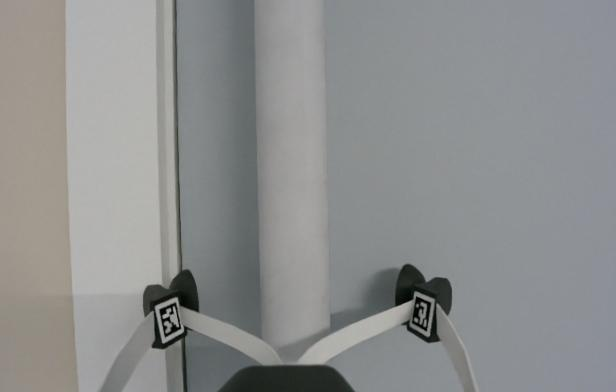

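Request:
move(
  blocking=false,
  r1={"joints":{"gripper_m":-0.035}},
  cameras=[],
)

Request:
wait(
  seconds=2,
  cameras=["r1_wrist_camera"],
)

Scene clock: 389.40 s.
move: r1 moving
r1.base_odometry: x=-1.070 y=+2.363 heading=-0.264
r1.turned_by_wheels: +0.000
r1.turned_by_imu: +0.000
r1.base_tilt: forward=-1.6 right=+1.3
r1.lidar_m: 0.52 0.64 0.91 1.86 1.95 2.78 1.47 1.46 2.96 2.14 0.84 0.62
r1.base_status: not commanded
r1.joint_positions: lift_m=+0.890 arm_m=+0.150 wrist_yaw_rad=-0.003 wrist_pitch_rad=+0.005 wrist_roll_rad=-0.002 gripper_m=+0.084
r1.joint_status: gripper_m moving
r1.measured_speeds: all 0
r1.motor_effort: lift_m=+24(24) arm_m=+5(5) wheel_0=-3(3) wheel_1=-1(1) wheel_2=+1(1)
r1.servo_current: wrist_yaw_rad=52(72) wrist_pitch_rad=39(52) wrist_roll_rad=39(59) gripper_m=78(85)
r1.hand_pose: x=+0.6089 y=-0.0882 z=+1.0663 quat_wxyz=(+1.000, -0.001, +0.003, -0.001) (m; r1's base frame)
r1.wrist_depth_mm: 244 - 245 165 243 242 242 / 245 - 244 165 244 242 242 / 245 - 245 166 245 245 244 / 247 - 245 166 245 245 243 / 246 - 246 167 246 246 246 / 247 - 247 166 199 246 244 / 248 140 248 151 248 246 246
r2: as last shown
r2.lidar_m: 1.01 1.12 2.69 2.51 2.60 2.12 2.01 2.07 2.31 2.21 2.30 3.08
r2.motor_effort: lift_m=+18(18) arm_m=-4(4) wheel_0=+3(3) wheel_1=+3(4) wheel_2=-3(3)
r2.servo_current: wrist_yaw_rad=46(59) wrist_pitch_rad=39(46) wrist_roll_rad=33(52) gripper_m=46(52)
r2.wrist_depth_mm: - 141 - - - - - / - 126 151 - - - - / - 129 185 - - - - / 144 144 264 - - - - / 229 - - - - - - / 229 1537 196 1576 190 1576 1464 / 227 1078 1138 - - 1042 1060
pictures: none
No camera images: "cameras" was empty.

Scene clock: 390.93 s.
earlier move: r1 done
r1.base_odometry: x=-1.070 y=+2.362 heading=-0.264
r1.turned_by_wheels: +0.000
r1.turned_by_imu: +0.000
r1.base_tilt: forward=-1.5 right=+1.3
r1.lidar_m: 0.53 0.65 0.94 1.84 1.95 2.77 1.47 1.47 2.96 2.10 0.86 0.61
r1.base_status: not commanded
r1.joint_positions: lift_m=+0.890 arm_m=+0.150 wrist_yaw_rad=-0.003 wrist_pitch_rad=+0.005 wrist_roll_rad=-0.002 gripper_m=-0.034
r1.joint_status: all done
r1.measured_speeds: all 0
r1.motor_effort: lift_m=+24(24) arm_m=-4(5) wheel_0=-2(3) wheel_1=-1(1) wheel_2=+1(1)
r1.servo_current: wrist_yaw_rad=65(72) wrist_pitch_rad=46(52) wrist_roll_rad=59(65) gripper_m=72(156)
r1.hand_pose: x=+0.6091 y=-0.0882 z=+1.0663 quat_wxyz=(+1.000, -0.001, +0.003, -0.001) (m; r1's base frame)
r1.wrist_depth_mm: 244 - 241 161 238 237 236 / 244 - 242 164 239 238 237 / 245 - 243 164 242 240 239 / 246 - 246 164 242 241 239 / 247 - 245 163 242 241 239 / 247 - 208 165 244 242 242 / 248 136 246 163 244 242 241
r2.base_odometry: x=-0.322 y=-0.506 heading=-2.138
r2.turned_by_wheels: +0.000
r2.turned_by_imu: +0.000
r2.base_tilt: forward=-0.7 right=+0.1
r2.lidar_m: 1.00 1.11 2.69 2.51 2.59 2.12 2.00 2.09 2.32 2.21 2.29 3.09
r2.base_status: not commanded
r2.joint_positions: lift_m=+0.295 arm_m=+0.000 wrist_yaw_rad=+3.133 wrist_pitch_rad=+0.002 wrist_roll_rad=+0.000 gripper_m=+0.056
r2.joint_status: not commanded
r2.measured_speeds: all 0
r2.motor_effort: lift_m=+18(18) arm_m=-4(4) wheel_0=+4(4) wheel_1=+3(4) wheel_2=-3(3)
r2.servo_current: wrist_yaw_rad=46(59) wrist_pitch_rad=39(46) wrist_roll_rad=52(59) gripper_m=52(52)
r2.hand_pose: x=-0.1167 y=+0.0898 z=+0.4727 quat_wxyz=(+0.004, -0.001, +0.000, +1.000) (m; r2's base frame)
r2.wrist_depth_mm: - 141 - - - - - / - 126 151 - - - - / - 129 185 - - - - / 144 144 263 - - - - / 229 - - - - - - / 228 1576 196 1537 190 1661 1464 / 226 1060 1138 - - 1042 1060
wait: 1.53 of 2 s (r1 has come to rest)
pictures: r1_wrist_camera
Images, in order (width x height): r1_wrist_camera 616x392.

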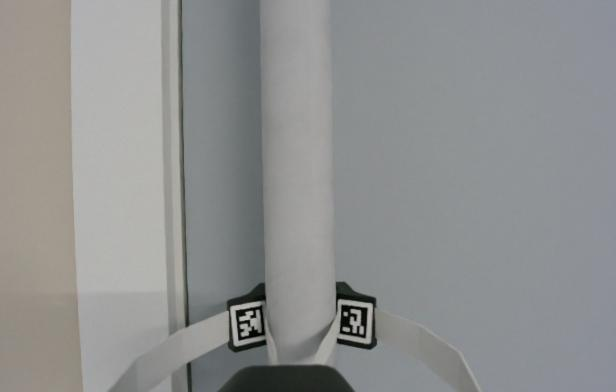

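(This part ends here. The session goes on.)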